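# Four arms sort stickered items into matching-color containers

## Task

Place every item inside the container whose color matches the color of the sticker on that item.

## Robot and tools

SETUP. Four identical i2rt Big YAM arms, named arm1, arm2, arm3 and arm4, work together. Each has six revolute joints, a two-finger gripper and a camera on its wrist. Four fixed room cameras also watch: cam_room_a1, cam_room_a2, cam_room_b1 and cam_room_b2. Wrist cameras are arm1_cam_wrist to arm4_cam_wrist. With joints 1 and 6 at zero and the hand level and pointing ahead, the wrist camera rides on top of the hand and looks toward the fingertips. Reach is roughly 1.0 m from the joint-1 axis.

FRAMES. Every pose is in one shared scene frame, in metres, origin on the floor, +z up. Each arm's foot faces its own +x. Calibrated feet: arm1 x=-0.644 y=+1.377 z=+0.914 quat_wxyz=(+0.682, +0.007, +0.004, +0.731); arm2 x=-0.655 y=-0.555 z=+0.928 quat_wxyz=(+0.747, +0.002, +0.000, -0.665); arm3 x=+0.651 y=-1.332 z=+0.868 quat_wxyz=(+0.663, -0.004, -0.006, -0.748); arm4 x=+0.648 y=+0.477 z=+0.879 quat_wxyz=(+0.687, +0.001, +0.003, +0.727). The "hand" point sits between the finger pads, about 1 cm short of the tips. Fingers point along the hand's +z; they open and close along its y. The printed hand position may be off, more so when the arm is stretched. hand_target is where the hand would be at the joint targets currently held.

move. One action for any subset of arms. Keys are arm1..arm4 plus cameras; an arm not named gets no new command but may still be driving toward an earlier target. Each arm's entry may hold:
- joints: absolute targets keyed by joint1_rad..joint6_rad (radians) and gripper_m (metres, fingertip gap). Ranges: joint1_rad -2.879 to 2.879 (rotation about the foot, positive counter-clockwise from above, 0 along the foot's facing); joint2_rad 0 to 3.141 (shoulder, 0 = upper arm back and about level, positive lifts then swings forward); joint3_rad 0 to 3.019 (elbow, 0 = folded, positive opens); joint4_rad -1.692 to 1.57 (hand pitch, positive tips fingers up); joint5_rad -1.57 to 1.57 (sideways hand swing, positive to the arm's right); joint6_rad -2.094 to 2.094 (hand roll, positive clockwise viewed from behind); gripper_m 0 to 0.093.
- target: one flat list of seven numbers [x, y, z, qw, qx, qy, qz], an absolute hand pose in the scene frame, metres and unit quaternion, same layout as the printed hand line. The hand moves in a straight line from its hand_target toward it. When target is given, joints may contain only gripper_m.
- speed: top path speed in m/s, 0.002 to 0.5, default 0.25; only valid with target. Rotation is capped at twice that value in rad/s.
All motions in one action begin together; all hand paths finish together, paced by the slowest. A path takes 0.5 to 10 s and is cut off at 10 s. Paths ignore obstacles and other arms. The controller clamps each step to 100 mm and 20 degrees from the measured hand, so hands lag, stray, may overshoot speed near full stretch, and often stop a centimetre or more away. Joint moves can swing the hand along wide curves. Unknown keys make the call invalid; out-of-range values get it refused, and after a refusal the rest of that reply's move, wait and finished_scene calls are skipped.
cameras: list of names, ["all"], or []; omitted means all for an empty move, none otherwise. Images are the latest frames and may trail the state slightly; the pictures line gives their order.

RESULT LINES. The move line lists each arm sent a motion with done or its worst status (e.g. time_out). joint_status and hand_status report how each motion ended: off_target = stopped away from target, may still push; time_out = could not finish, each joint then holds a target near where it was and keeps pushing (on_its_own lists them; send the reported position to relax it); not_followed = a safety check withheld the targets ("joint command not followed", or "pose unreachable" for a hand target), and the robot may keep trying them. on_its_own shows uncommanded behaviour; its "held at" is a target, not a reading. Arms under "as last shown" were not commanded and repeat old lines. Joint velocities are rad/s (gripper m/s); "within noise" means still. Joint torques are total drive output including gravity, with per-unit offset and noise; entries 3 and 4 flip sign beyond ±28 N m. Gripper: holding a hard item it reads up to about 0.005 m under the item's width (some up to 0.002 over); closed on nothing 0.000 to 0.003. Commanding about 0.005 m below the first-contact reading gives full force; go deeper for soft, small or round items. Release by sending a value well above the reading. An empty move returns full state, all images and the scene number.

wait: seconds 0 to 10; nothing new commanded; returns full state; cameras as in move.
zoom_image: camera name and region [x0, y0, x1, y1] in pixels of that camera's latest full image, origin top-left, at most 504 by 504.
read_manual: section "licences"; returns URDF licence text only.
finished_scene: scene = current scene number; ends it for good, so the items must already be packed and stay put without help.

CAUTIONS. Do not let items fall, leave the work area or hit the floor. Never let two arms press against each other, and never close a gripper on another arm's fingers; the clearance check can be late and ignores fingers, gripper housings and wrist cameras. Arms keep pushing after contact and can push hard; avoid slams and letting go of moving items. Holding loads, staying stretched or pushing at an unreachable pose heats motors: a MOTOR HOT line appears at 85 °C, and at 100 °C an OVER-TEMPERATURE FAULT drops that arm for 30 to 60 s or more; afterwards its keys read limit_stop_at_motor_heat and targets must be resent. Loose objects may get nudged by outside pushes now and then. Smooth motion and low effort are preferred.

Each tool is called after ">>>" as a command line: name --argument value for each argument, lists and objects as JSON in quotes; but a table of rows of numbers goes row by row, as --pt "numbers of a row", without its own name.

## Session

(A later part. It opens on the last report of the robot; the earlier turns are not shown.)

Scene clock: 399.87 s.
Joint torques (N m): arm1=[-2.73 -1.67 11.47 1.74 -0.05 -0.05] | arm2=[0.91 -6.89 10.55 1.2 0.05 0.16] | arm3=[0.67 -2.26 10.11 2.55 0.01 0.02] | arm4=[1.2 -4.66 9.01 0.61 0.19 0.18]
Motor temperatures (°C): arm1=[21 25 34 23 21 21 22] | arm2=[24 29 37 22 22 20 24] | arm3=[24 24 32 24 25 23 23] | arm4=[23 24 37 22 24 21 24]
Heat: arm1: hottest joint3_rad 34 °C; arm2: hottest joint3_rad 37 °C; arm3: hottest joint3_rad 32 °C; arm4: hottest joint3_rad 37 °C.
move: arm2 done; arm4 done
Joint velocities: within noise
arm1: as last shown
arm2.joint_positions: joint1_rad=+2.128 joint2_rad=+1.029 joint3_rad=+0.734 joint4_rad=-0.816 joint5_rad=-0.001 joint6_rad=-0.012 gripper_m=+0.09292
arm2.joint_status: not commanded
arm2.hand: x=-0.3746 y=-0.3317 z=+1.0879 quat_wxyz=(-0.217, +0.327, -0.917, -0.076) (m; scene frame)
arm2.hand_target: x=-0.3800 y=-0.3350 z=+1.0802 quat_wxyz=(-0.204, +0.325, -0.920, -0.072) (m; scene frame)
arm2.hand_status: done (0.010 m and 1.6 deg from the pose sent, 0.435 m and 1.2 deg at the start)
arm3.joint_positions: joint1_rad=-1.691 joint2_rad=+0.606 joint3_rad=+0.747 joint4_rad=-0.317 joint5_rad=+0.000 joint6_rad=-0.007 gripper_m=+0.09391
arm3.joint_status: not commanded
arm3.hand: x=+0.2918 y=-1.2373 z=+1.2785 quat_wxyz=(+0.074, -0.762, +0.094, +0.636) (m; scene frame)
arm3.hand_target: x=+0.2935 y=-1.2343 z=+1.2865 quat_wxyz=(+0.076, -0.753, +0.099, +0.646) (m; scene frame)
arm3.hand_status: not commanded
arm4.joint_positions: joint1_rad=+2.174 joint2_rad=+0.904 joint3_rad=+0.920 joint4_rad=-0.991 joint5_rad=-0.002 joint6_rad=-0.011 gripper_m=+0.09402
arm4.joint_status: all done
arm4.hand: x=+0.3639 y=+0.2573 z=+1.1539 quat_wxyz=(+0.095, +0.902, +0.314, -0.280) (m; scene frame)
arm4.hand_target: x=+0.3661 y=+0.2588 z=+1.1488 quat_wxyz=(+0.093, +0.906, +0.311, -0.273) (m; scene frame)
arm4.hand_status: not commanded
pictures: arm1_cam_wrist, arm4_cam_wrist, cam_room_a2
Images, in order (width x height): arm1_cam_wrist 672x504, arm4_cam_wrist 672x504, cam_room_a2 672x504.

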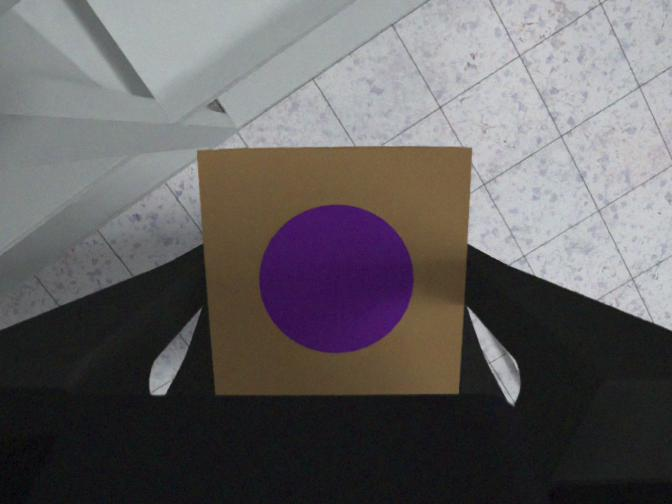

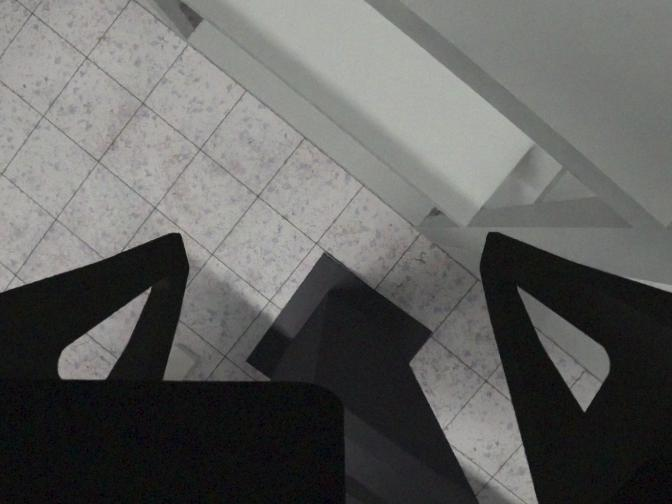

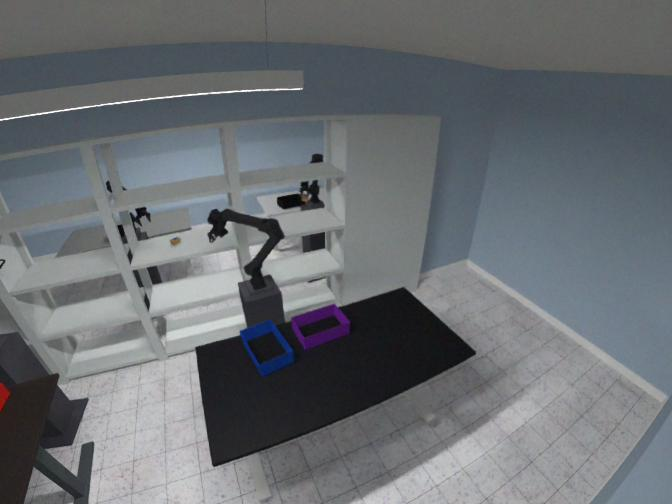

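>>> move --arm1 '{"target": [-0.02, 0.93, 1.07, 0.1906, 0.2873, 0.9369, -0.0585], "speed": 0.25}' --arm4 '{"target": [0.013, -0.022, 1.089, 0.1139, 0.8861, 0.3129, -0.3225], "speed": 0.25}' --cameras '["arm1_cam_wrist", "arm4_cam_wrist", "cam_room_a2"]'

Scene clock: 416.50 s.
Joint torques (N m): arm1=[-1.44 -20.25 17.32 0.62 0.07 0.11] | arm2=[0.97 -6.89 10.5 1.18 0.04 0.15] | arm3=[0.73 -2.26 10.06 2.55 0.01 0.01] | arm4=[1.44 -23.3 13.35 0.49 -0.03 0.03]
Motor temperatures (°C): arm1=[21 25 35 23 21 21 22] | arm2=[24 28 34 22 22 20 24] | arm3=[24 24 32 24 25 23 23] | arm4=[23 23 38 22 24 21 24]
Heat: arm1: hottest joint3_rad 35 °C; arm2: hottest joint3_rad 34 °C; arm3: hottest joint3_rad 32 °C; arm4: hottest joint3_rad 38 °C.
move: arm1 off_target; arm4 off_target
Joint velocities: within noise
arm1.joint_positions: joint1_rad=-2.277 joint2_rad=+2.134 joint3_rad=+2.011 joint4_rad=-1.086 joint5_rad=-0.021 joint6_rad=-0.035 gripper_m=+0.05312
arm1.joint_status: not commanded
arm1.hand: x=-0.0391 y=+0.9349 z=+1.0409 quat_wxyz=(-0.165, -0.290, -0.941, +0.050) (m; scene frame)
arm1.hand_target: x=-0.0216 y=+0.9313 z=+1.0702 quat_wxyz=(-0.191, -0.287, -0.937, +0.058) (m; scene frame)
arm1.hand_status: off_target (0.035 m and 3.1 deg from the pose sent, 0.437 m and 1.3 deg at the start)
arm2, arm3: as last shown
arm4.joint_positions: joint1_rad=+2.174 joint2_rad=+2.070 joint3_rad=+1.959 joint4_rad=-0.786 joint5_rad=-0.006 joint6_rad=-0.011 gripper_m=+0.09402
arm4.joint_status: not commanded
arm4.hand: x=+0.0200 y=-0.0098 z=+1.0800 quat_wxyz=(+0.109, +0.890, +0.311, -0.315) (m; scene frame)
arm4.hand_target: x=+0.0138 y=-0.0214 z=+1.0889 quat_wxyz=(+0.114, +0.886, +0.313, -0.323) (m; scene frame)
arm4.hand_status: off_target (0.017 m and 1.1 deg from the pose sent, 0.453 m and 5.6 deg at the start)
pictures: arm1_cam_wrist, arm4_cam_wrist, cam_room_a2
Images, in order (width x height): arm1_cam_wrist 672x504, arm4_cam_wrist 672x504, cam_room_a2 672x504.

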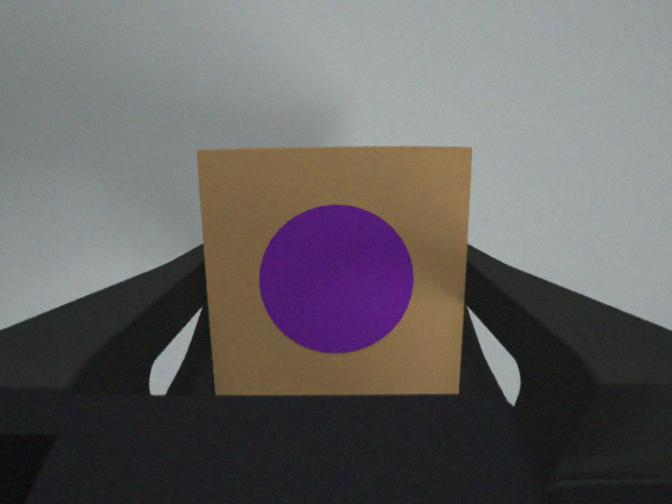

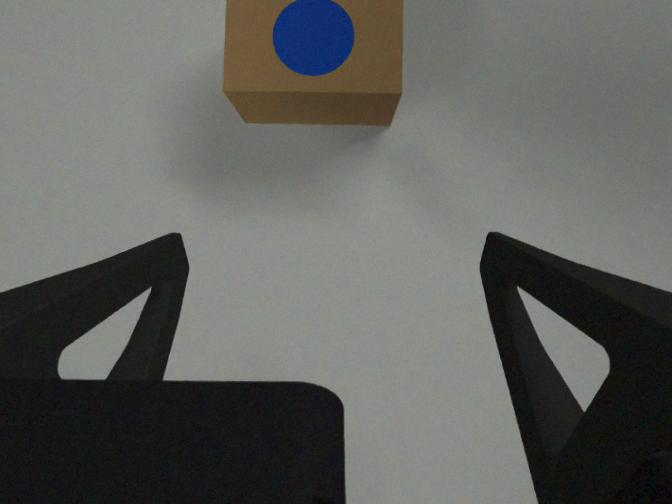

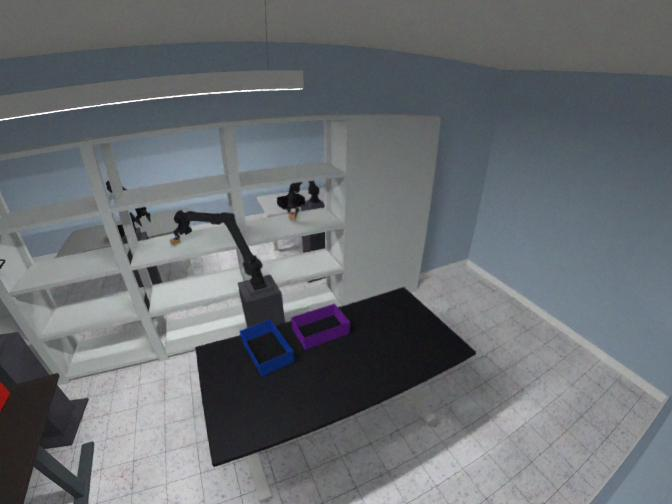

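>>> move --arm1 '{"target": [-0.01, 0.928, 1.055, 0.1906, 0.2873, 0.9369, -0.0585], "speed": 0.1}' --arm4 '{"target": [-0.047, -0.081, 1.014, 0.1139, 0.8861, 0.3129, -0.3225], "speed": 0.12}' --cameras '["arm1_cam_wrist", "arm4_cam_wrist"]'

Scene clock: 427.23 s.
Joint torques (N m): arm1=[-1.03 -20.07 17.22 0.96 0.1 0.1] | arm2=[0.97 -6.89 10.52 1.21 0.05 0.16] | arm3=[0.79 -2.2 10.09 2.51 0.01 0.03] | arm4=[1.61 -25.58 13.33 0.64 0.16 0.13]
Motor temperatures (°C): arm1=[21 26 36 23 21 21 22] | arm2=[24 27 33 22 22 20 23] | arm3=[24 24 32 24 25 23 23] | arm4=[23 25 41 22 24 21 24]
Heat: arm1: hottest joint3_rad 36 °C; arm2: hottest joint3_rad 33 °C; arm3: hottest joint3_rad 32 °C; arm4: hottest joint3_rad 41 °C.
move: arm1 off_target; arm4 off_target
Joint velocities: within noise
arm1.joint_positions: joint1_rad=-2.271 joint2_rad=+2.161 joint3_rad=+2.030 joint4_rad=-1.086 joint5_rad=-0.019 joint6_rad=-0.029 gripper_m=+0.05312
arm1.joint_status: not commanded
arm1.hand: x=-0.0327 y=+0.9345 z=+1.0303 quat_wxyz=(-0.162, -0.291, -0.942, +0.049) (m; scene frame)
arm1.hand_target: x=-0.0117 y=+0.9295 z=+1.0555 quat_wxyz=(-0.191, -0.287, -0.937, +0.058) (m; scene frame)
arm1.hand_status: off_target (0.034 m and 3.5 deg from the pose sent, 0.033 m and 3.1 deg at the start)
arm2, arm3: as last shown
arm4.joint_positions: joint1_rad=+2.184 joint2_rad=+2.383 joint3_rad=+2.345 joint4_rad=-0.840 joint5_rad=-0.004 joint6_rad=-0.011 gripper_m=+0.09402
arm4.joint_status: not commanded
arm4.hand: x=-0.0429 y=-0.0701 z=+1.0218 quat_wxyz=(+0.112, +0.886, +0.314, -0.323) (m; scene frame)
arm4.hand_target: x=-0.0462 y=-0.0804 z=+1.0139 quat_wxyz=(+0.114, +0.886, +0.313, -0.323) (m; scene frame)
arm4.hand_status: off_target (0.014 m and 0.3 deg from the pose sent, 0.118 m and 1.1 deg at the start)
pictures: arm1_cam_wrist, arm4_cam_wrist
Images, in order (width x height): arm1_cam_wrist 672x504, arm4_cam_wrist 672x504.

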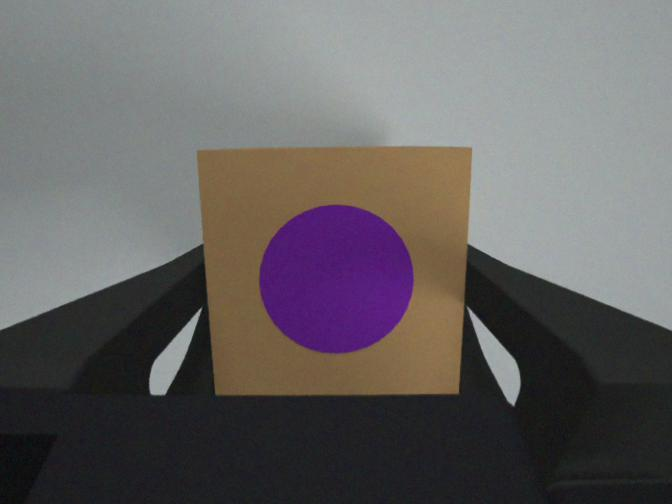

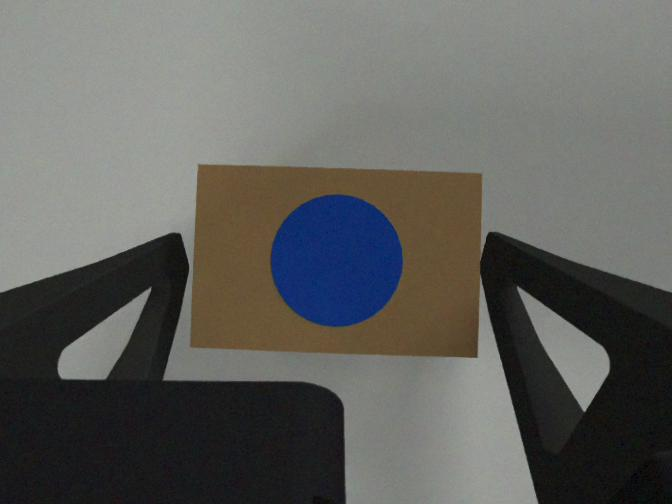

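>>> move --arm1 '{"target": [-0.005, 0.925, 1.047, 0.2191, 0.2854, 0.9307, -0.0672], "speed": 0.1}' --arm4 '{"target": [-0.047, -0.081, 0.998, 0.1139, 0.8861, 0.3129, -0.3225], "speed": 0.1}' --cameras '["arm1_cam_wrist", "arm4_cam_wrist"]'

Scene clock: 437.70 s.
Joint torques (N m): arm1=[-1.26 -21.42 11.9 1.76 0.05 0.14] | arm2=[1.03 -6.89 10.54 1.22 0.04 0.17] | arm3=[0.85 -2.2 10.11 2.5 0.01 0.01] | arm4=[1.49 -26.11 10.69 1.65 0.13 0.15]
Motor temperatures (°C): arm1=[21 26 38 23 21 21 23] | arm2=[24 27 33 22 22 20 23] | arm3=[24 24 32 24 25 23 23] | arm4=[23 27 42 22 24 21 24]
Heat: arm1: hottest joint3_rad 38 °C; arm2: hottest joint3_rad 33 °C; arm3: hottest joint3_rad 32 °C; arm4: hottest joint3_rad 42 °C.
move: arm1 off_target; arm4 off_target
Joint velocities: within noise
arm1.joint_positions: joint1_rad=-2.271 joint2_rad=+2.161 joint3_rad=+2.030 joint4_rad=-0.996 joint5_rad=-0.019 joint6_rad=-0.027 gripper_m=+0.05312
arm1.joint_status: not commanded
arm1.hand: x=-0.0159 y=+0.9223 z=+1.0386 quat_wxyz=(-0.204, -0.288, -0.933, +0.064) (m; scene frame)
arm1.hand_target: x=-0.0052 y=+0.9253 z=+1.0471 quat_wxyz=(-0.219, -0.285, -0.931, +0.067) (m; scene frame)
arm1.hand_status: off_target (0.014 m and 1.8 deg from the pose sent, 0.034 m and 7.0 deg at the start)
arm2, arm3: as last shown
arm4.joint_positions: joint1_rad=+2.184 joint2_rad=+2.383 joint3_rad=+2.345 joint4_rad=-0.831 joint5_rad=-0.004 joint6_rad=-0.011 gripper_m=+0.09402
arm4.joint_status: not commanded
arm4.hand: x=-0.0442 y=-0.0711 z=+1.0232 quat_wxyz=(+0.114, +0.884, +0.314, -0.327) (m; scene frame)
arm4.hand_target: x=-0.0457 y=-0.0800 z=+0.9982 quat_wxyz=(+0.114, +0.886, +0.313, -0.323) (m; scene frame)
arm4.hand_status: off_target (0.027 m and 0.6 deg from the pose sent, 0.027 m and 0.3 deg at the start)
pictures: arm1_cam_wrist, arm4_cam_wrist
Images, in order (width x height): arm1_cam_wrist 672x504, arm4_cam_wrist 672x504.

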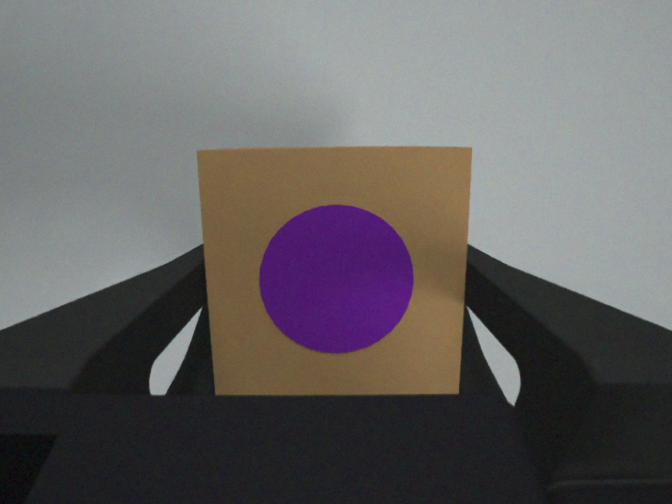

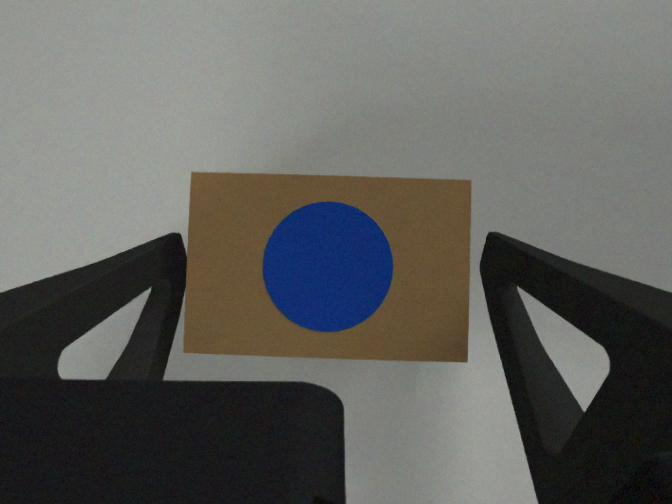

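>>> move --arm1 '{"target": [-0.005, 0.925, 1.022, 0.2191, 0.2854, 0.9307, -0.0672], "speed": 0.1}' --arm4 '{"target": [-0.047, -0.083, 0.98, 0.1139, 0.8861, 0.3129, -0.3225], "speed": 0.1}' --cameras '["arm1_cam_wrist", "arm4_cam_wrist"]'

Scene clock: 455.40 s.
Joint torques (N m): arm1=[-1.14 -20.01 11.66 1.92 0.07 0.13] | arm2=[1.03 -6.89 10.52 1.2 0.03 0.16] | arm3=[0.67 -2.02 10.09 2.5 0 0.01] | arm4=[1.03 -25.93 9.36 1.58 0.18 0.15]
Motor temperatures (°C): arm1=[21 26 37 23 21 21 23] | arm2=[24 26 32 22 22 20 23] | arm3=[24 24 32 24 25 23 23] | arm4=[23 29 41 22 24 21 24]
Heat: arm1: hottest joint3_rad 37 °C; arm2: hottest joint3_rad 32 °C; arm3: hottest joint3_rad 32 °C; arm4: hottest joint3_rad 41 °C.
move: arm1 off_target; arm4 off_target
Joint velocities: within noise
arm1.joint_positions: joint1_rad=-2.271 joint2_rad=+2.162 joint3_rad=+1.990 joint4_rad=-0.939 joint5_rad=-0.019 joint6_rad=-0.027 gripper_m=+0.05312
arm1.joint_status: not commanded
arm1.hand: x=-0.0152 y=+0.9217 z=+1.0244 quat_wxyz=(-0.211, -0.288, -0.932, +0.066) (m; scene frame)
arm1.hand_target: x=-0.0053 y=+0.9251 z=+1.0219 quat_wxyz=(-0.219, -0.285, -0.931, +0.067) (m; scene frame)
arm1.hand_status: off_target (0.011 m and 1.0 deg from the pose sent, 0.020 m and 1.8 deg at the start)
arm2, arm3: as last shown
arm4.joint_positions: joint1_rad=+2.185 joint2_rad=+2.396 joint3_rad=+2.337 joint4_rad=-0.792 joint5_rad=-0.003 joint6_rad=-0.011 gripper_m=+0.09402
arm4.joint_status: not commanded
arm4.hand: x=-0.0485 y=-0.0748 z=+1.0145 quat_wxyz=(+0.116, +0.881, +0.313, -0.335) (m; scene frame)
arm4.hand_target: x=-0.0456 y=-0.0818 z=+0.9803 quat_wxyz=(+0.114, +0.886, +0.313, -0.323) (m; scene frame)
arm4.hand_status: off_target (0.036 m and 1.6 deg from the pose sent, 0.045 m and 0.6 deg at the start)
pictures: arm1_cam_wrist, arm4_cam_wrist
Images, in order (width x height): arm1_cam_wrist 672x504, arm4_cam_wrist 672x504.

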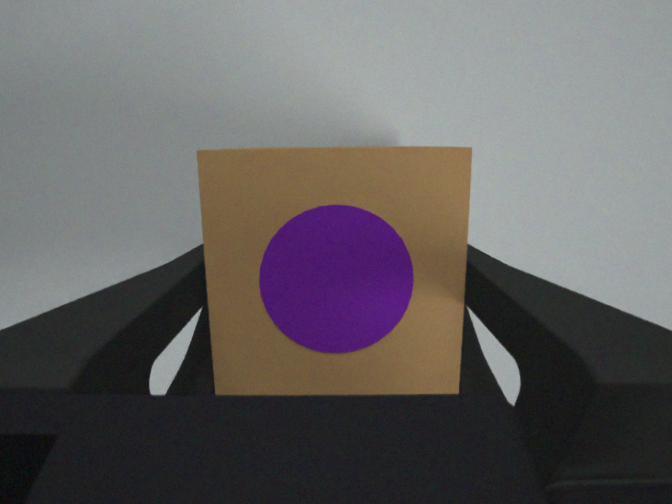

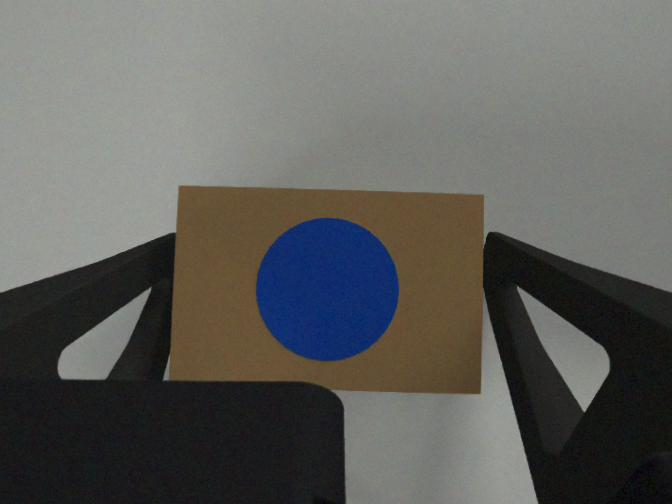

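>>> move --arm1 '{"target": [-0.008, 0.927, 1.01, 0.2191, 0.2854, 0.9307, -0.0672], "speed": 0.1}' --arm4 '{"joints": {"gripper_m": 0.05}}' --cameras '["arm1_cam_wrist", "arm4_cam_wrist"]'

Scene clock: 461.17 s.
Joint torques (N m): arm1=[-1.32 -20.13 9.74 2 0.03 0.11] | arm2=[0.85 -6.83 10.51 1.2 0.04 0.16] | arm3=[0.67 -2.02 10.11 2.5 0.01 0.01] | arm4=[1.67 -26.11 9.46 1.62 0.2 0.14]
Motor temperatures (°C): arm1=[21 27 37 23 21 21 23] | arm2=[24 26 32 22 22 20 23] | arm3=[24 24 32 24 25 23 23] | arm4=[23 28 40 22 24 21 24]
Heat: arm1: hottest joint3_rad 37 °C; arm2: hottest joint3_rad 32 °C; arm3: hottest joint3_rad 32 °C; arm4: hottest joint3_rad 40 °C.
move: arm1 off_target; arm4 off_target
Joint velocities: within noise
arm1.joint_positions: joint1_rad=-2.271 joint2_rad=+2.162 joint3_rad=+1.973 joint4_rad=-0.905 joint5_rad=-0.018 joint6_rad=-0.027 gripper_m=+0.05312
arm1.joint_status: not commanded
arm1.hand: x=-0.0129 y=+0.9205 z=+1.0199 quat_wxyz=(-0.219, -0.287, -0.930, +0.069) (m; scene frame)
arm1.hand_target: x=-0.0083 y=+0.9271 z=+1.0100 quat_wxyz=(-0.219, -0.285, -0.931, +0.067) (m; scene frame)
arm1.hand_status: off_target (0.013 m and 0.3 deg from the pose sent, 0.017 m and 1.0 deg at the start)
arm2, arm3: as last shown
arm4.joint_positions: joint1_rad=+2.185 joint2_rad=+2.396 joint3_rad=+2.337 joint4_rad=-0.792 joint5_rad=-0.003 joint6_rad=-0.011 gripper_m=+0.06952
arm4.joint_status: gripper_m off_target (ended at +0.06955, target +0.05000)
arm4.hand: x=-0.0485 y=-0.0748 z=+1.0145 quat_wxyz=(+0.116, +0.881, +0.313, -0.335) (m; scene frame)
arm4.hand_target: x=-0.0456 y=-0.0818 z=+0.9803 quat_wxyz=(+0.114, +0.886, +0.313, -0.323) (m; scene frame)
arm4.hand_status: not commanded
pictures: arm1_cam_wrist, arm4_cam_wrist
Images, in order (width x height): arm1_cam_wrist 672x504, arm4_cam_wrist 672x504.

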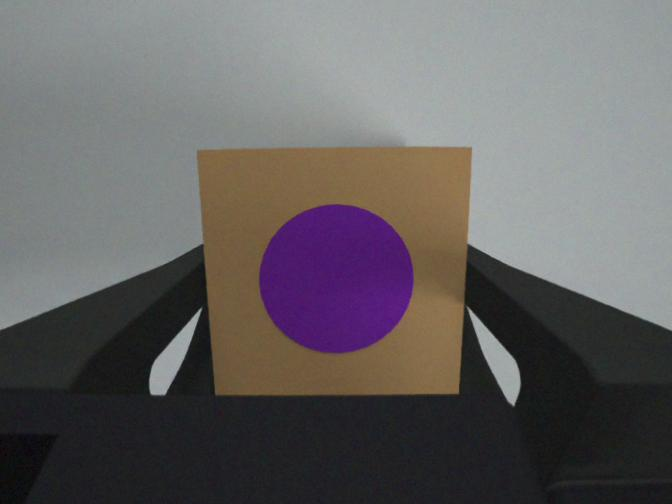

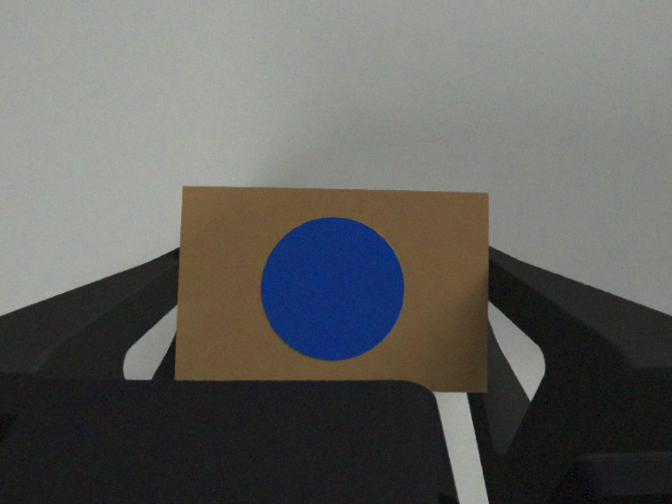

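>>> move --arm1 '{"joints": {"gripper_m": 0.093}}' --arm4 '{"target": [-0.035, -0.065, 1.07, 0.1139, 0.8861, 0.3129, -0.3225], "speed": 0.2}' --cameras '["arm1_cam_wrist", "arm4_cam_wrist"]'

>>> move --arm1 '{"target": [-0.04, 0.952, 1.08, 0.1906, 0.2873, 0.9369, -0.0585], "speed": 0.2}' --arm4 '{"target": [0.364, 0.257, 1.1, 0.1139, 0.8861, 0.3129, -0.3225], "speed": 0.25}' --cameras '["arm1_cam_wrist", "arm4_cam_wrist"]'

Scene clock: 470.60 s.
Joint torques (N m): arm1=[-0.91 -20.01 11.41 1.74 0.06 0.08] | arm2=[0.85 -6.89 10.52 1.21 0.05 0.16] | arm3=[0.56 -2.2 10.1 2.55 0.01 0.01] | arm4=[0.91 -30.39 12.62 0.66 -0.01 0.07]
Motor temperatures (°C): arm1=[21 28 37 23 21 21 23] | arm2=[24 26 32 22 22 20 23] | arm3=[24 24 32 24 25 23 23] | arm4=[23 27 39 22 24 21 25]
Heat: arm1: hottest joint3_rad 37 °C; arm2: hottest joint3_rad 32 °C; arm3: hottest joint3_rad 32 °C; arm4: hottest joint3_rad 39 °C.
move: arm1 done; arm4 off_target
Joint velocities: within noise
arm1.joint_positions: joint1_rad=-2.271 joint2_rad=+2.162 joint3_rad=+1.954 joint4_rad=-0.901 joint5_rad=-0.018 joint6_rad=-0.027 gripper_m=+0.09296
arm1.joint_status: all done
arm1.hand: x=-0.0167 y=+0.9232 z=+1.0114 quat_wxyz=(-0.212, -0.287, -0.932, +0.067) (m; scene frame)
arm1.hand_target: x=-0.0082 y=+0.9270 z=+1.0101 quat_wxyz=(-0.219, -0.285, -0.931, +0.067) (m; scene frame)
arm1.hand_status: not commanded
arm2, arm3: as last shown
arm4.joint_positions: joint1_rad=+2.185 joint2_rad=+2.355 joint3_rad=+2.336 joint4_rad=-0.915 joint5_rad=-0.003 joint6_rad=-0.011 gripper_m=+0.06952
arm4.joint_status: not commanded
arm4.hand: x=-0.0296 y=-0.0598 z=+1.0295 quat_wxyz=(+0.103, +0.894, +0.317, -0.298) (m; scene frame)
arm4.hand_target: x=-0.0338 y=-0.0640 z=+1.0698 quat_wxyz=(+0.114, +0.886, +0.313, -0.323) (m; scene frame)
arm4.hand_status: off_target (0.041 m and 3.2 deg from the pose sent, 0.058 m and 1.6 deg at the start)
pictures: arm1_cam_wrist, arm4_cam_wrist
Images, in order (width x height): arm1_cam_wrist 672x504, arm4_cam_wrist 672x504.

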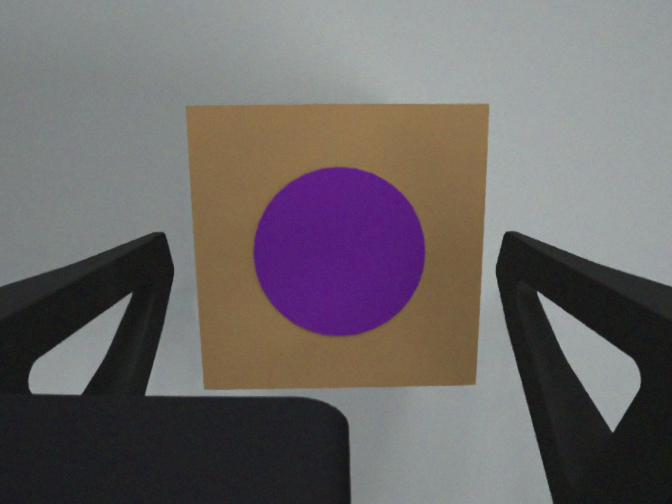

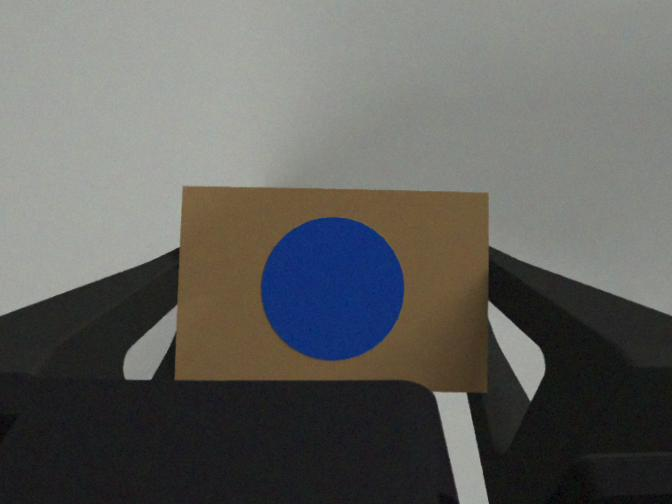

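Scene clock: 473.30 s.
Joint torques (N m): arm1=[-0.97 -21.77 11.69 0.61 0.07 0.1] | arm2=[0.91 -7 10.51 1.18 0.04 0.17] | arm3=[0.67 -2.08 10.11 2.52 0 0.02] | arm4=[0.03 -3.43 9.43 0.77 -0.07 -0.07]
Motor temperatures (°C): arm1=[21 28 37 23 21 21 23] | arm2=[24 26 32 22 22 20 23] | arm3=[24 24 32 24 25 23 23] | arm4=[23 27 39 22 24 21 25]
Heat: arm1: hottest joint3_rad 37 °C; arm2: hottest joint3_rad 32 °C; arm3: hottest joint3_rad 32 °C; arm4: hottest joint3_rad 39 °C.
move: arm1 off_target; arm4 done
Joint velocities: within noise
arm1.joint_positions: joint1_rad=-2.269 joint2_rad=+2.079 joint3_rad=+1.950 joint4_rad=-1.054 joint5_rad=-0.017 joint6_rad=-0.027 gripper_m=+0.09296
arm1.joint_status: not commanded
arm1.hand: x=-0.0444 y=+0.9447 z=+1.0549 quat_wxyz=(-0.177, -0.290, -0.939, +0.055) (m; scene frame)
arm1.hand_target: x=-0.0403 y=+0.9519 z=+1.0795 quat_wxyz=(-0.191, -0.287, -0.937, +0.058) (m; scene frame)
arm1.hand_status: off_target (0.027 m and 1.6 deg from the pose sent, 0.078 m and 2.7 deg at the start)
arm2, arm3: as last shown
arm4.joint_positions: joint1_rad=+2.177 joint2_rad=+0.852 joint3_rad=+0.717 joint4_rad=-0.728 joint5_rad=-0.013 joint6_rad=-0.011 gripper_m=+0.06952
arm4.joint_status: not commanded
arm4.hand: x=+0.3648 y=+0.2541 z=+1.1031 quat_wxyz=(+0.118, +0.884, +0.312, -0.329) (m; scene frame)
arm4.hand_target: x=+0.3640 y=+0.2570 z=+1.1000 quat_wxyz=(+0.114, +0.886, +0.313, -0.322) (m; scene frame)
arm4.hand_status: done (0.004 m and 0.9 deg from the pose sent, 0.510 m and 3.2 deg at the start)
pictures: arm1_cam_wrist, arm4_cam_wrist
Images, in order (width x height): arm1_cam_wrist 672x504, arm4_cam_wrist 672x504.

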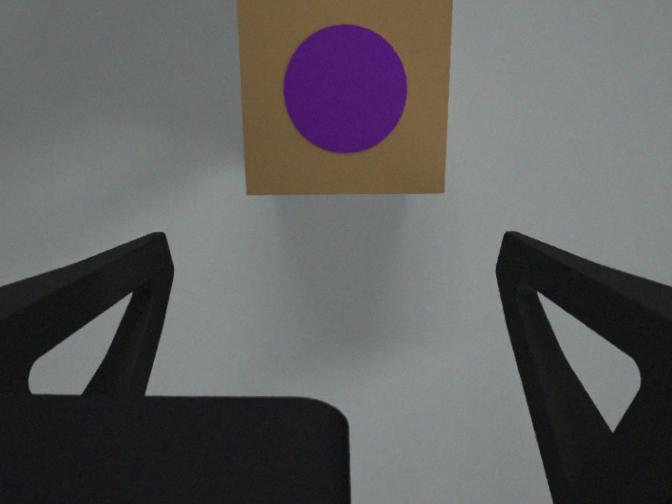

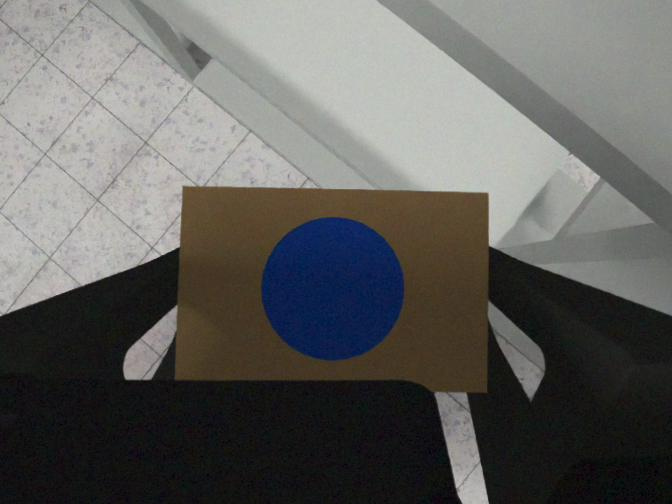

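>>> move --arm1 '{"target": [-0.38, 1.165, 1.08, 0.1906, 0.2873, 0.9369, -0.0585], "speed": 0.3}' --arm4 '{"joints": {"joint1_rad": -1.789, "joint2_rad": 0.9, "joint3_rad": 0.85, "joint4_rad": -0.823, "joint5_rad": 0, "joint6_rad": 0}}' --cameras '["arm4_cam_wrist"]'

Scene clock: 499.37 s.
Joint torques (N m): arm1=[-2.67 -2.43 11.71 0.79 -0.07 -0.07] | arm2=[0.97 -6.89 10.55 1.17 0.04 0.17] | arm3=[0.62 -2.26 10.1 2.54 0.01 0.02] | arm4=[0.62 -5.25 12.37 0.68 0.02 0.13]
Motor temperatures (°C): arm1=[21 30 36 23 21 21 22] | arm2=[24 26 32 22 22 20 23] | arm3=[24 24 32 24 25 23 23] | arm4=[23 25 37 22 24 21 26]
Heat: arm1: hottest joint3_rad 36 °C; arm2: hottest joint3_rad 32 °C; arm3: hottest joint3_rad 32 °C; arm4: hottest joint3_rad 37 °C.
move: arm1 done; arm4 done
Joint velocities: within noise
arm1.joint_positions: joint1_rad=-2.336 joint2_rad=+0.968 joint3_rad=+0.739 joint4_rad=-0.920 joint5_rad=-0.049 joint6_rad=-0.091 gripper_m=+0.09296
arm1.joint_status: not commanded
arm1.hand: x=-0.3786 y=+1.1675 z=+1.0794 quat_wxyz=(-0.195, -0.286, -0.936, +0.059) (m; scene frame)
arm1.hand_target: x=-0.3800 y=+1.1650 z=+1.0800 quat_wxyz=(-0.191, -0.287, -0.937, +0.059) (m; scene frame)
arm1.hand_status: done (0.003 m and 0.5 deg from the pose sent, 0.402 m and 1.6 deg at the start)
arm2.joint_positions: joint1_rad=+2.128 joint2_rad=+1.029 joint3_rad=+0.734 joint4_rad=-0.816 joint5_rad=-0.001 joint6_rad=-0.012 gripper_m=+0.09292
arm2.joint_status: not commanded
arm2.hand: x=-0.3746 y=-0.3317 z=+1.0879 quat_wxyz=(-0.217, +0.327, -0.917, -0.076) (m; scene frame)
arm2.hand_target: x=-0.3800 y=-0.3350 z=+1.0802 quat_wxyz=(-0.204, +0.325, -0.920, -0.072) (m; scene frame)
arm2.hand_status: not commanded
arm3.joint_positions: joint1_rad=-1.691 joint2_rad=+0.606 joint3_rad=+0.747 joint4_rad=-0.317 joint5_rad=+0.000 joint6_rad=-0.007 gripper_m=+0.09391
arm3.joint_status: not commanded
arm3.hand: x=+0.2918 y=-1.2373 z=+1.2785 quat_wxyz=(+0.074, -0.762, +0.094, +0.636) (m; scene frame)
arm3.hand_target: x=+0.2935 y=-1.2343 z=+1.2865 quat_wxyz=(+0.076, -0.753, +0.099, +0.646) (m; scene frame)
arm3.hand_status: not commanded
arm4.joint_positions: joint1_rad=-1.788 joint2_rad=+0.900 joint3_rad=+0.807 joint4_rad=-0.813 joint5_rad=+0.002 joint6_rad=-0.011 gripper_m=+0.06946
arm4.joint_status: all done
arm4.hand: x=+1.0156 y=+0.4179 z=+1.1178 quat_wxyz=(-0.323, -0.071, -0.943, +0.031) (m; scene frame)
arm4.hand_target: x=+1.0231 y=+0.4168 z=+1.1394 quat_wxyz=(-0.339, -0.075, -0.937, +0.029) (m; scene frame)
arm4.hand_status: not commanded
pictures: arm4_cam_wrist
Images, in order (width x height): arm4_cam_wrist 672x504.

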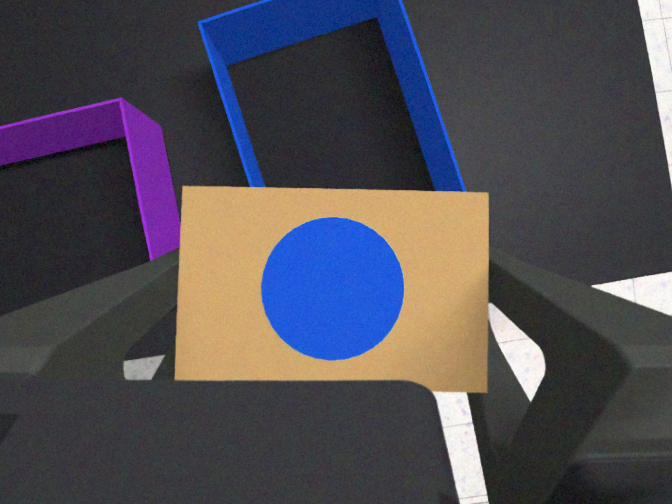

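>>> move --arm4 '{"target": [1.12, 0.40, 0.93, 0.3532, 0.0750, 0.9321, -0.0284], "speed": 0.25}' --cameras '["arm4_cam_wrist", "cam_room_a2"]'

Scene clock: 509.83 s.
Joint torques (N m): arm1=[-1.79 -1.9 11.51 0.72 -0.06 -0.02] | arm2=[1.03 -6.89 10.51 1.21 0.05 0.17] | arm3=[0.56 -2.26 10.14 2.51 0.01 0.01] | arm4=[0.21 -11.58 6.82 1.76 -0.03 0.13]
Motor temperatures (°C): arm1=[21 28 37 23 21 21 22] | arm2=[24 25 32 22 22 20 23] | arm3=[24 24 32 24 25 23 23] | arm4=[23 25 38 22 24 21 26]
Heat: arm1: hottest joint3_rad 37 °C; arm2: hottest joint3_rad 32 °C; arm3: hottest joint3_rad 32 °C; arm4: hottest joint3_rad 38 °C.
move: arm4 done
Joint velocities: within noise
arm1, arm2, arm3: as last shown
arm4.joint_positions: joint1_rad=-1.788 joint2_rad=+1.473 joint3_rad=+0.656 joint4_rad=-0.048 joint5_rad=-0.002 joint6_rad=-0.011 gripper_m=+0.06946
arm4.joint_status: not commanded
arm4.hand: x=+1.1156 y=+0.4017 z=+0.9258 quat_wxyz=(-0.343, -0.069, -0.936, +0.030) (m; scene frame)
arm4.hand_target: x=+1.1200 y=+0.4001 z=+0.9302 quat_wxyz=(-0.353, -0.075, -0.932, +0.028) (m; scene frame)
arm4.hand_status: done (0.006 m and 1.5 deg from the pose sent, 0.216 m and 3.8 deg at the start)
pictures: arm4_cam_wrist, cam_room_a2
Images, in order (width x height): arm4_cam_wrist 672x504, cam_room_a2 672x504.

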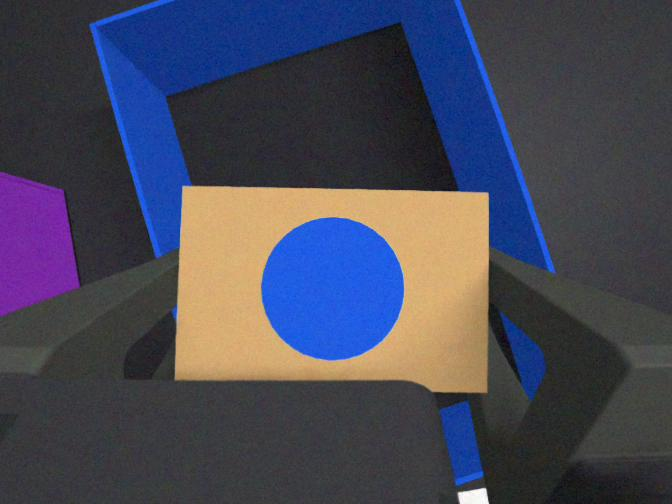

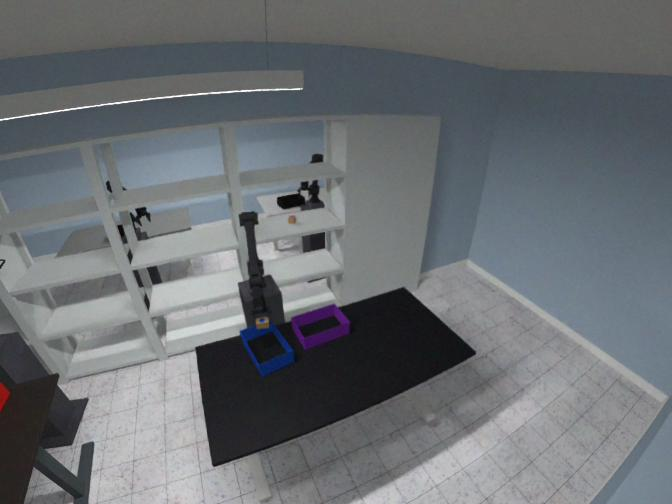

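>>> move --arm4 '{"target": [1.15, 0.395, 0.80, 0.3532, 0.0750, 0.9321, -0.0284], "speed": 0.15}' --cameras '["arm4_cam_wrist", "cam_room_a2"]'

Scene clock: 525.47 s.
Joint torques (N m): arm1=[-2.49 -2.14 11.33 0.7 -0.07 -0.06] | arm2=[0.97 -7 10.52 1.2 0.02 0.16] | arm3=[0.79 -2.37 10.15 2.5 0.01 0.01] | arm4=[0.5 -14.04 5.63 1.66 -0.02 0.14]
Motor temperatures (°C): arm1=[21 27 37 23 21 21 22] | arm2=[24 25 32 22 22 20 23] | arm3=[24 24 32 24 25 23 23] | arm4=[23 25 37 22 24 21 26]
Heat: arm1: hottest joint3_rad 37 °C; arm2: hottest joint3_rad 32 °C; arm3: hottest joint3_rad 32 °C; arm4: hottest joint3_rad 37 °C.
move: arm4 off_target
Joint velocities: within noise
arm1, arm2, arm3: as last shown
arm4.joint_positions: joint1_rad=-1.788 joint2_rad=+1.901 joint3_rad=+0.668 joint4_rad=+0.354 joint5_rad=-0.002 joint6_rad=-0.010 gripper_m=+0.06946
arm4.joint_status: not commanded
arm4.hand: x=+1.1334 y=+0.3983 z=+0.7939 quat_wxyz=(-0.336, -0.070, -0.939, +0.030) (m; scene frame)
arm4.hand_target: x=+1.1495 y=+0.3951 z=+0.8004 quat_wxyz=(-0.353, -0.075, -0.932, +0.028) (m; scene frame)
arm4.hand_status: off_target (0.018 m and 2.2 deg from the pose sent, 0.130 m and 1.5 deg at the start)
pictures: arm4_cam_wrist, cam_room_a2
Images, in order (width x height): arm4_cam_wrist 672x504, cam_room_a2 672x504.

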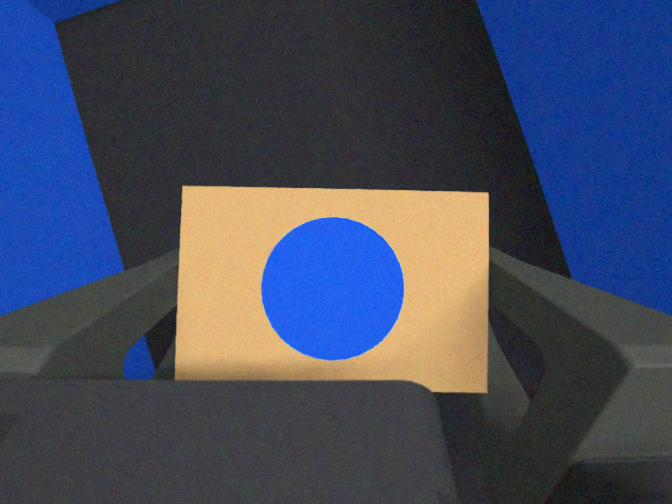

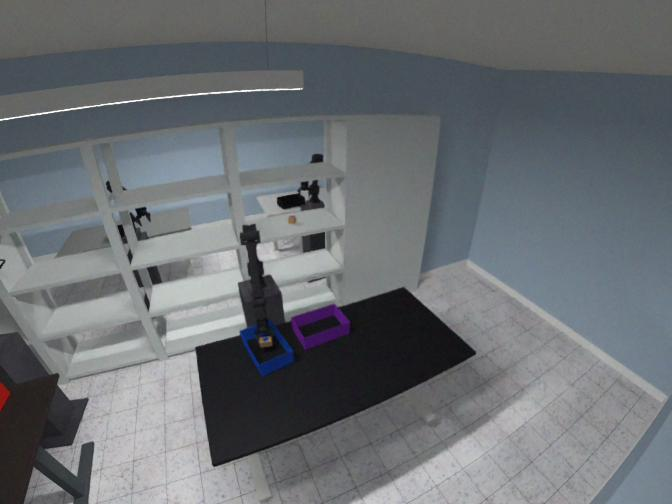

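>>> move --arm4 '{"target": [1.155, 0.394, 0.780, 0.3632, 0.0750, 0.9283, -0.0292], "speed": 0.1}' --cameras '["arm4_cam_wrist"]'

Scene clock: 529.53 s.
Joint torques (N m): arm1=[-2.49 -2.32 11.52 0.81 -0.12 -0.02] | arm2=[1.14 -6.89 10.54 1.17 0.03 0.16] | arm3=[0.67 -2.2 10.1 2.54 0.01 0.02] | arm4=[0.44 -13.8 5.05 1.84 0.01 0.11]
Motor temperatures (°C): arm1=[21 27 37 23 21 21 22] | arm2=[24 25 32 22 22 20 23] | arm3=[24 24 32 24 25 23 23] | arm4=[23 25 36 22 24 21 26]
Heat: arm1: hottest joint3_rad 37 °C; arm2: hottest joint3_rad 32 °C; arm3: hottest joint3_rad 32 °C; arm4: hottest joint3_rad 36 °C.
move: arm4 off_target
Joint velocities: within noise
arm1, arm2, arm3: as last shown
arm4.joint_positions: joint1_rad=-1.788 joint2_rad=+1.969 joint3_rad=+0.680 joint4_rad=+0.441 joint5_rad=-0.002 joint6_rad=-0.009 gripper_m=+0.06946
arm4.joint_status: not commanded
arm4.hand: x=+1.1409 y=+0.3970 z=+0.7787 quat_wxyz=(-0.350, -0.070, -0.934, +0.031) (m; scene frame)
arm4.hand_target: x=+1.1545 y=+0.3941 z=+0.7804 quat_wxyz=(-0.363, -0.075, -0.928, +0.029) (m; scene frame)
arm4.hand_status: off_target (0.014 m and 1.8 deg from the pose sent, 0.026 m and 3.4 deg at the start)
pictures: arm4_cam_wrist
Images, in order (width x height): arm4_cam_wrist 672x504.

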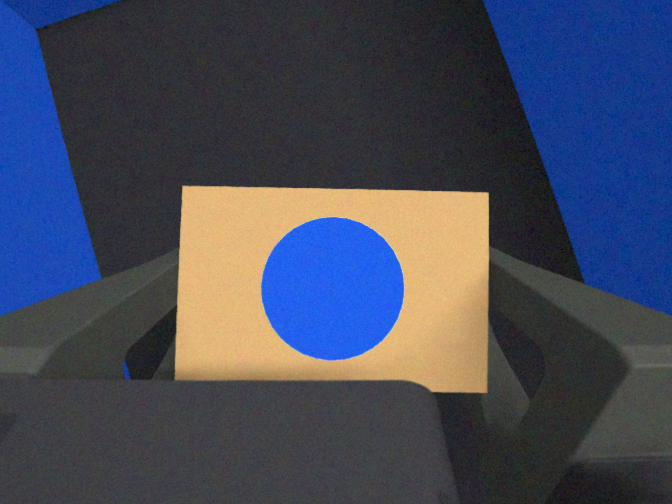

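>>> move --arm4 '{"joints": {"gripper_m": 0.093}}' --cameras '["arm4_cam_wrist"]'

>>> move --arm4 '{"target": [1.10, 0.403, 0.93, 0.3532, 0.0750, 0.9321, -0.0284], "speed": 0.25}' --cameras '["arm4_cam_wrist"]'

Scene clock: 535.70 s.
Joint torques (N m): arm1=[-2.14 -2.02 11.49 0.79 -0.06 -0.03] | arm2=[0.97 -6.95 10.51 1.2 0.04 0.16] | arm3=[0.73 -2.14 10.11 2.5 0.02 0.01] | arm4=[0.26 -13.63 5.16 1.65 -0.02 0.15]
Motor temperatures (°C): arm1=[21 27 37 23 21 21 22] | arm2=[23 25 32 22 22 20 23] | arm3=[24 24 32 24 25 23 23] | arm4=[23 24 36 22 24 21 26]
Heat: arm1: hottest joint3_rad 37 °C; arm2: hottest joint3_rad 32 °C; arm3: hottest joint3_rad 32 °C; arm4: hottest joint3_rad 36 °C.
move: arm4 done
Joint velocities: within noise
arm1, arm2, arm3: as last shown
arm4.joint_positions: joint1_rad=-1.788 joint2_rad=+1.969 joint3_rad=+0.680 joint4_rad=+0.443 joint5_rad=-0.002 joint6_rad=-0.009 gripper_m=+0.09291
arm4.joint_status: all done
arm4.hand: x=+1.1415 y=+0.3969 z=+0.7791 quat_wxyz=(-0.351, -0.070, -0.933, +0.031) (m; scene frame)
arm4.hand_target: x=+1.1547 y=+0.3941 z=+0.7804 quat_wxyz=(-0.363, -0.075, -0.928, +0.029) (m; scene frame)
arm4.hand_status: not commanded
pictures: arm4_cam_wrist
Images, in order (width x height): arm4_cam_wrist 672x504.

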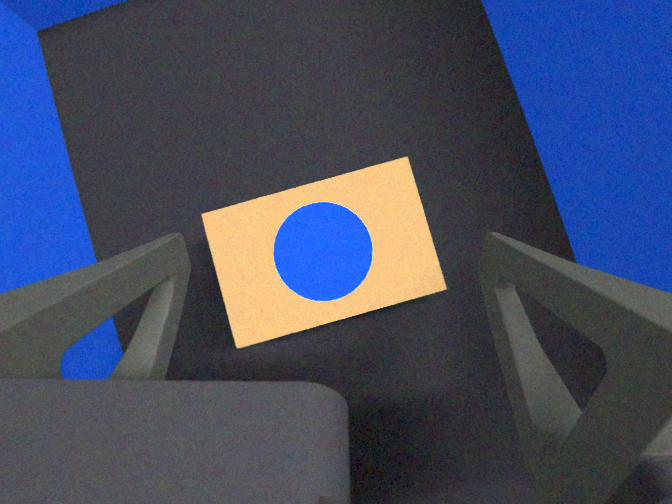

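Scene clock: 537.03 s.
Joint torques (N m): arm1=[-2.49 -1.85 11.32 0.81 -0.07 -0.08] | arm2=[0.97 -7 10.51 1.18 0.05 0.15] | arm3=[0.62 -2.14 10.11 2.52 0.01 0.01] | arm4=[0.67 -9.7 6.57 0.64 0 0.13]
Motor temperatures (°C): arm1=[21 27 37 23 21 21 22] | arm2=[23 25 32 22 22 20 23] | arm3=[24 24 32 24 25 23 23] | arm4=[23 24 36 22 24 21 26]
Heat: arm1: hottest joint3_rad 37 °C; arm2: hottest joint3_rad 32 °C; arm3: hottest joint3_rad 32 °C; arm4: hottest joint3_rad 36 °C.
move: arm4 done
Joint velocities: arm1=[within noise] | arm2=[within noise] | arm3=[0.005 -0.005 -0.046 -0.002 -0.022 -0.037 0] | arm4=[within noise]
arm1, arm2, arm3: as last shown
arm4.joint_positions: joint1_rad=-1.788 joint2_rad=+1.413 joint3_rad=+0.608 joint4_rad=-0.013 joint5_rad=-0.002 joint6_rad=-0.009 gripper_m=+0.09291
arm4.joint_status: not commanded
arm4.hand: x=+1.1047 y=+0.4036 z=+0.9380 quat_wxyz=(-0.365, -0.069, -0.928, +0.032) (m; scene frame)
arm4.hand_target: x=+1.0999 y=+0.4031 z=+0.9301 quat_wxyz=(-0.353, -0.075, -0.932, +0.028) (m; scene frame)
arm4.hand_status: done (0.009 m and 1.6 deg from the pose sent, 0.157 m and 0.7 deg at the start)
pictures: arm4_cam_wrist
Images, in order (width x height): arm4_cam_wrist 672x504.

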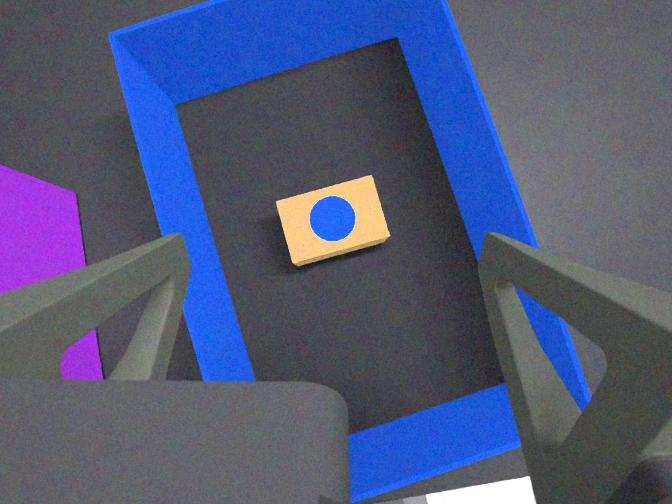

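>>> move --arm4 '{"joints": {"joint1_rad": 0.923, "joint2_rad": 0.88, "joint3_rad": 0.83, "joint4_rad": -0.82, "joint5_rad": 0, "joint6_rad": 0}}' --cameras '[]'

>>> move --arm4 '{"target": [0.042, 0.883, 1.092, 0.1009, -0.8979, 0.2771, 0.3268], "speed": 0.3}' --cameras '["arm4_cam_wrist"]'

Scene clock: 549.77 s.
Joint torques (N m): arm1=[-2.84 -1.79 11.51 0.59 -0.07 -0.02] | arm2=[1.03 -6.89 10.51 1.2 0.04 0.16] | arm3=[0.56 -2.14 10.07 2.51 0.02 0.02] | arm4=[0.73 -4.37 9.98 0.69 0.13 0.18]
Motor temperatures (°C): arm1=[21 26 37 23 21 21 22] | arm2=[23 25 32 22 22 20 23] | arm3=[24 24 32 24 25 23 23] | arm4=[23 24 35 22 24 21 26]
Heat: arm1: hottest joint3_rad 37 °C; arm2: hottest joint3_rad 32 °C; arm3: hottest joint3_rad 32 °C; arm4: hottest joint3_rad 35 °C.
move: arm4 done
Joint velocities: within noise
arm1, arm2, arm3: as last shown
arm4.joint_positions: joint1_rad=+0.922 joint2_rad=+0.874 joint3_rad=+0.824 joint4_rad=-0.808 joint5_rad=-0.002 joint6_rad=-0.009 gripper_m=+0.09295
arm4.joint_status: all done
arm4.hand: x=+0.3398 y=+0.6866 z=+1.1390 quat_wxyz=(-0.100, +0.897, -0.270, -0.335) (m; scene frame)
arm4.hand_target: x=+0.3397 y=+0.6866 z=+1.1386 quat_wxyz=(-0.098, +0.898, -0.275, -0.330) (m; scene frame)
arm4.hand_status: not commanded
pictures: none
No camera images: "cameras" was empty.

Scene clock: 551.67 s.
Joint torques (N m): arm1=[-2.67 -2.26 11.52 0.73 -0.07 -0.04] | arm2=[0.91 -6.89 10.54 1.21 0.04 0.16] | arm3=[0.79 -2.2 10.09 2.52 0.01 0.01] | arm4=[1.55 -19.9 13.01 0.57 0.21 0.16]
Motor temperatures (°C): arm1=[21 26 37 23 21 21 22] | arm2=[23 25 32 22 22 20 23] | arm3=[24 24 32 24 25 23 23] | arm4=[23 24 35 22 24 21 26]
Heat: arm1: hottest joint3_rad 37 °C; arm2: hottest joint3_rad 32 °C; arm3: hottest joint3_rad 32 °C; arm4: hottest joint3_rad 35 °C.
move: arm4 off_target
Joint velocities: within noise
arm1, arm2, arm3: as last shown
arm4.joint_positions: joint1_rad=+0.922 joint2_rad=+1.845 joint3_rad=+1.614 joint4_rad=-0.668 joint5_rad=+0.010 joint6_rad=-0.007 gripper_m=+0.09295
arm4.joint_status: not commanded
arm4.hand: x=+0.0571 y=+0.8788 z=+1.0776 quat_wxyz=(-0.100, +0.903, -0.275, -0.315) (m; scene frame)
arm4.hand_target: x=+0.0429 y=+0.8824 z=+1.0921 quat_wxyz=(-0.101, +0.898, -0.277, -0.327) (m; scene frame)
arm4.hand_status: off_target (0.021 m and 1.4 deg from the pose sent, 0.360 m and 1.2 deg at the start)
pictures: arm4_cam_wrist
Images, in order (width x height): arm4_cam_wrist 672x504.

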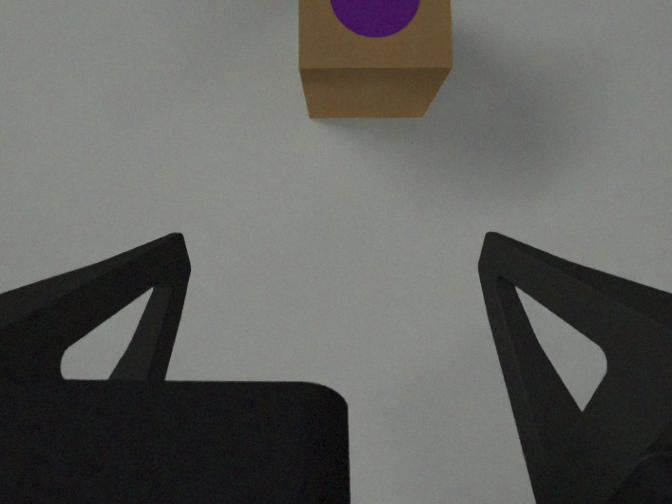

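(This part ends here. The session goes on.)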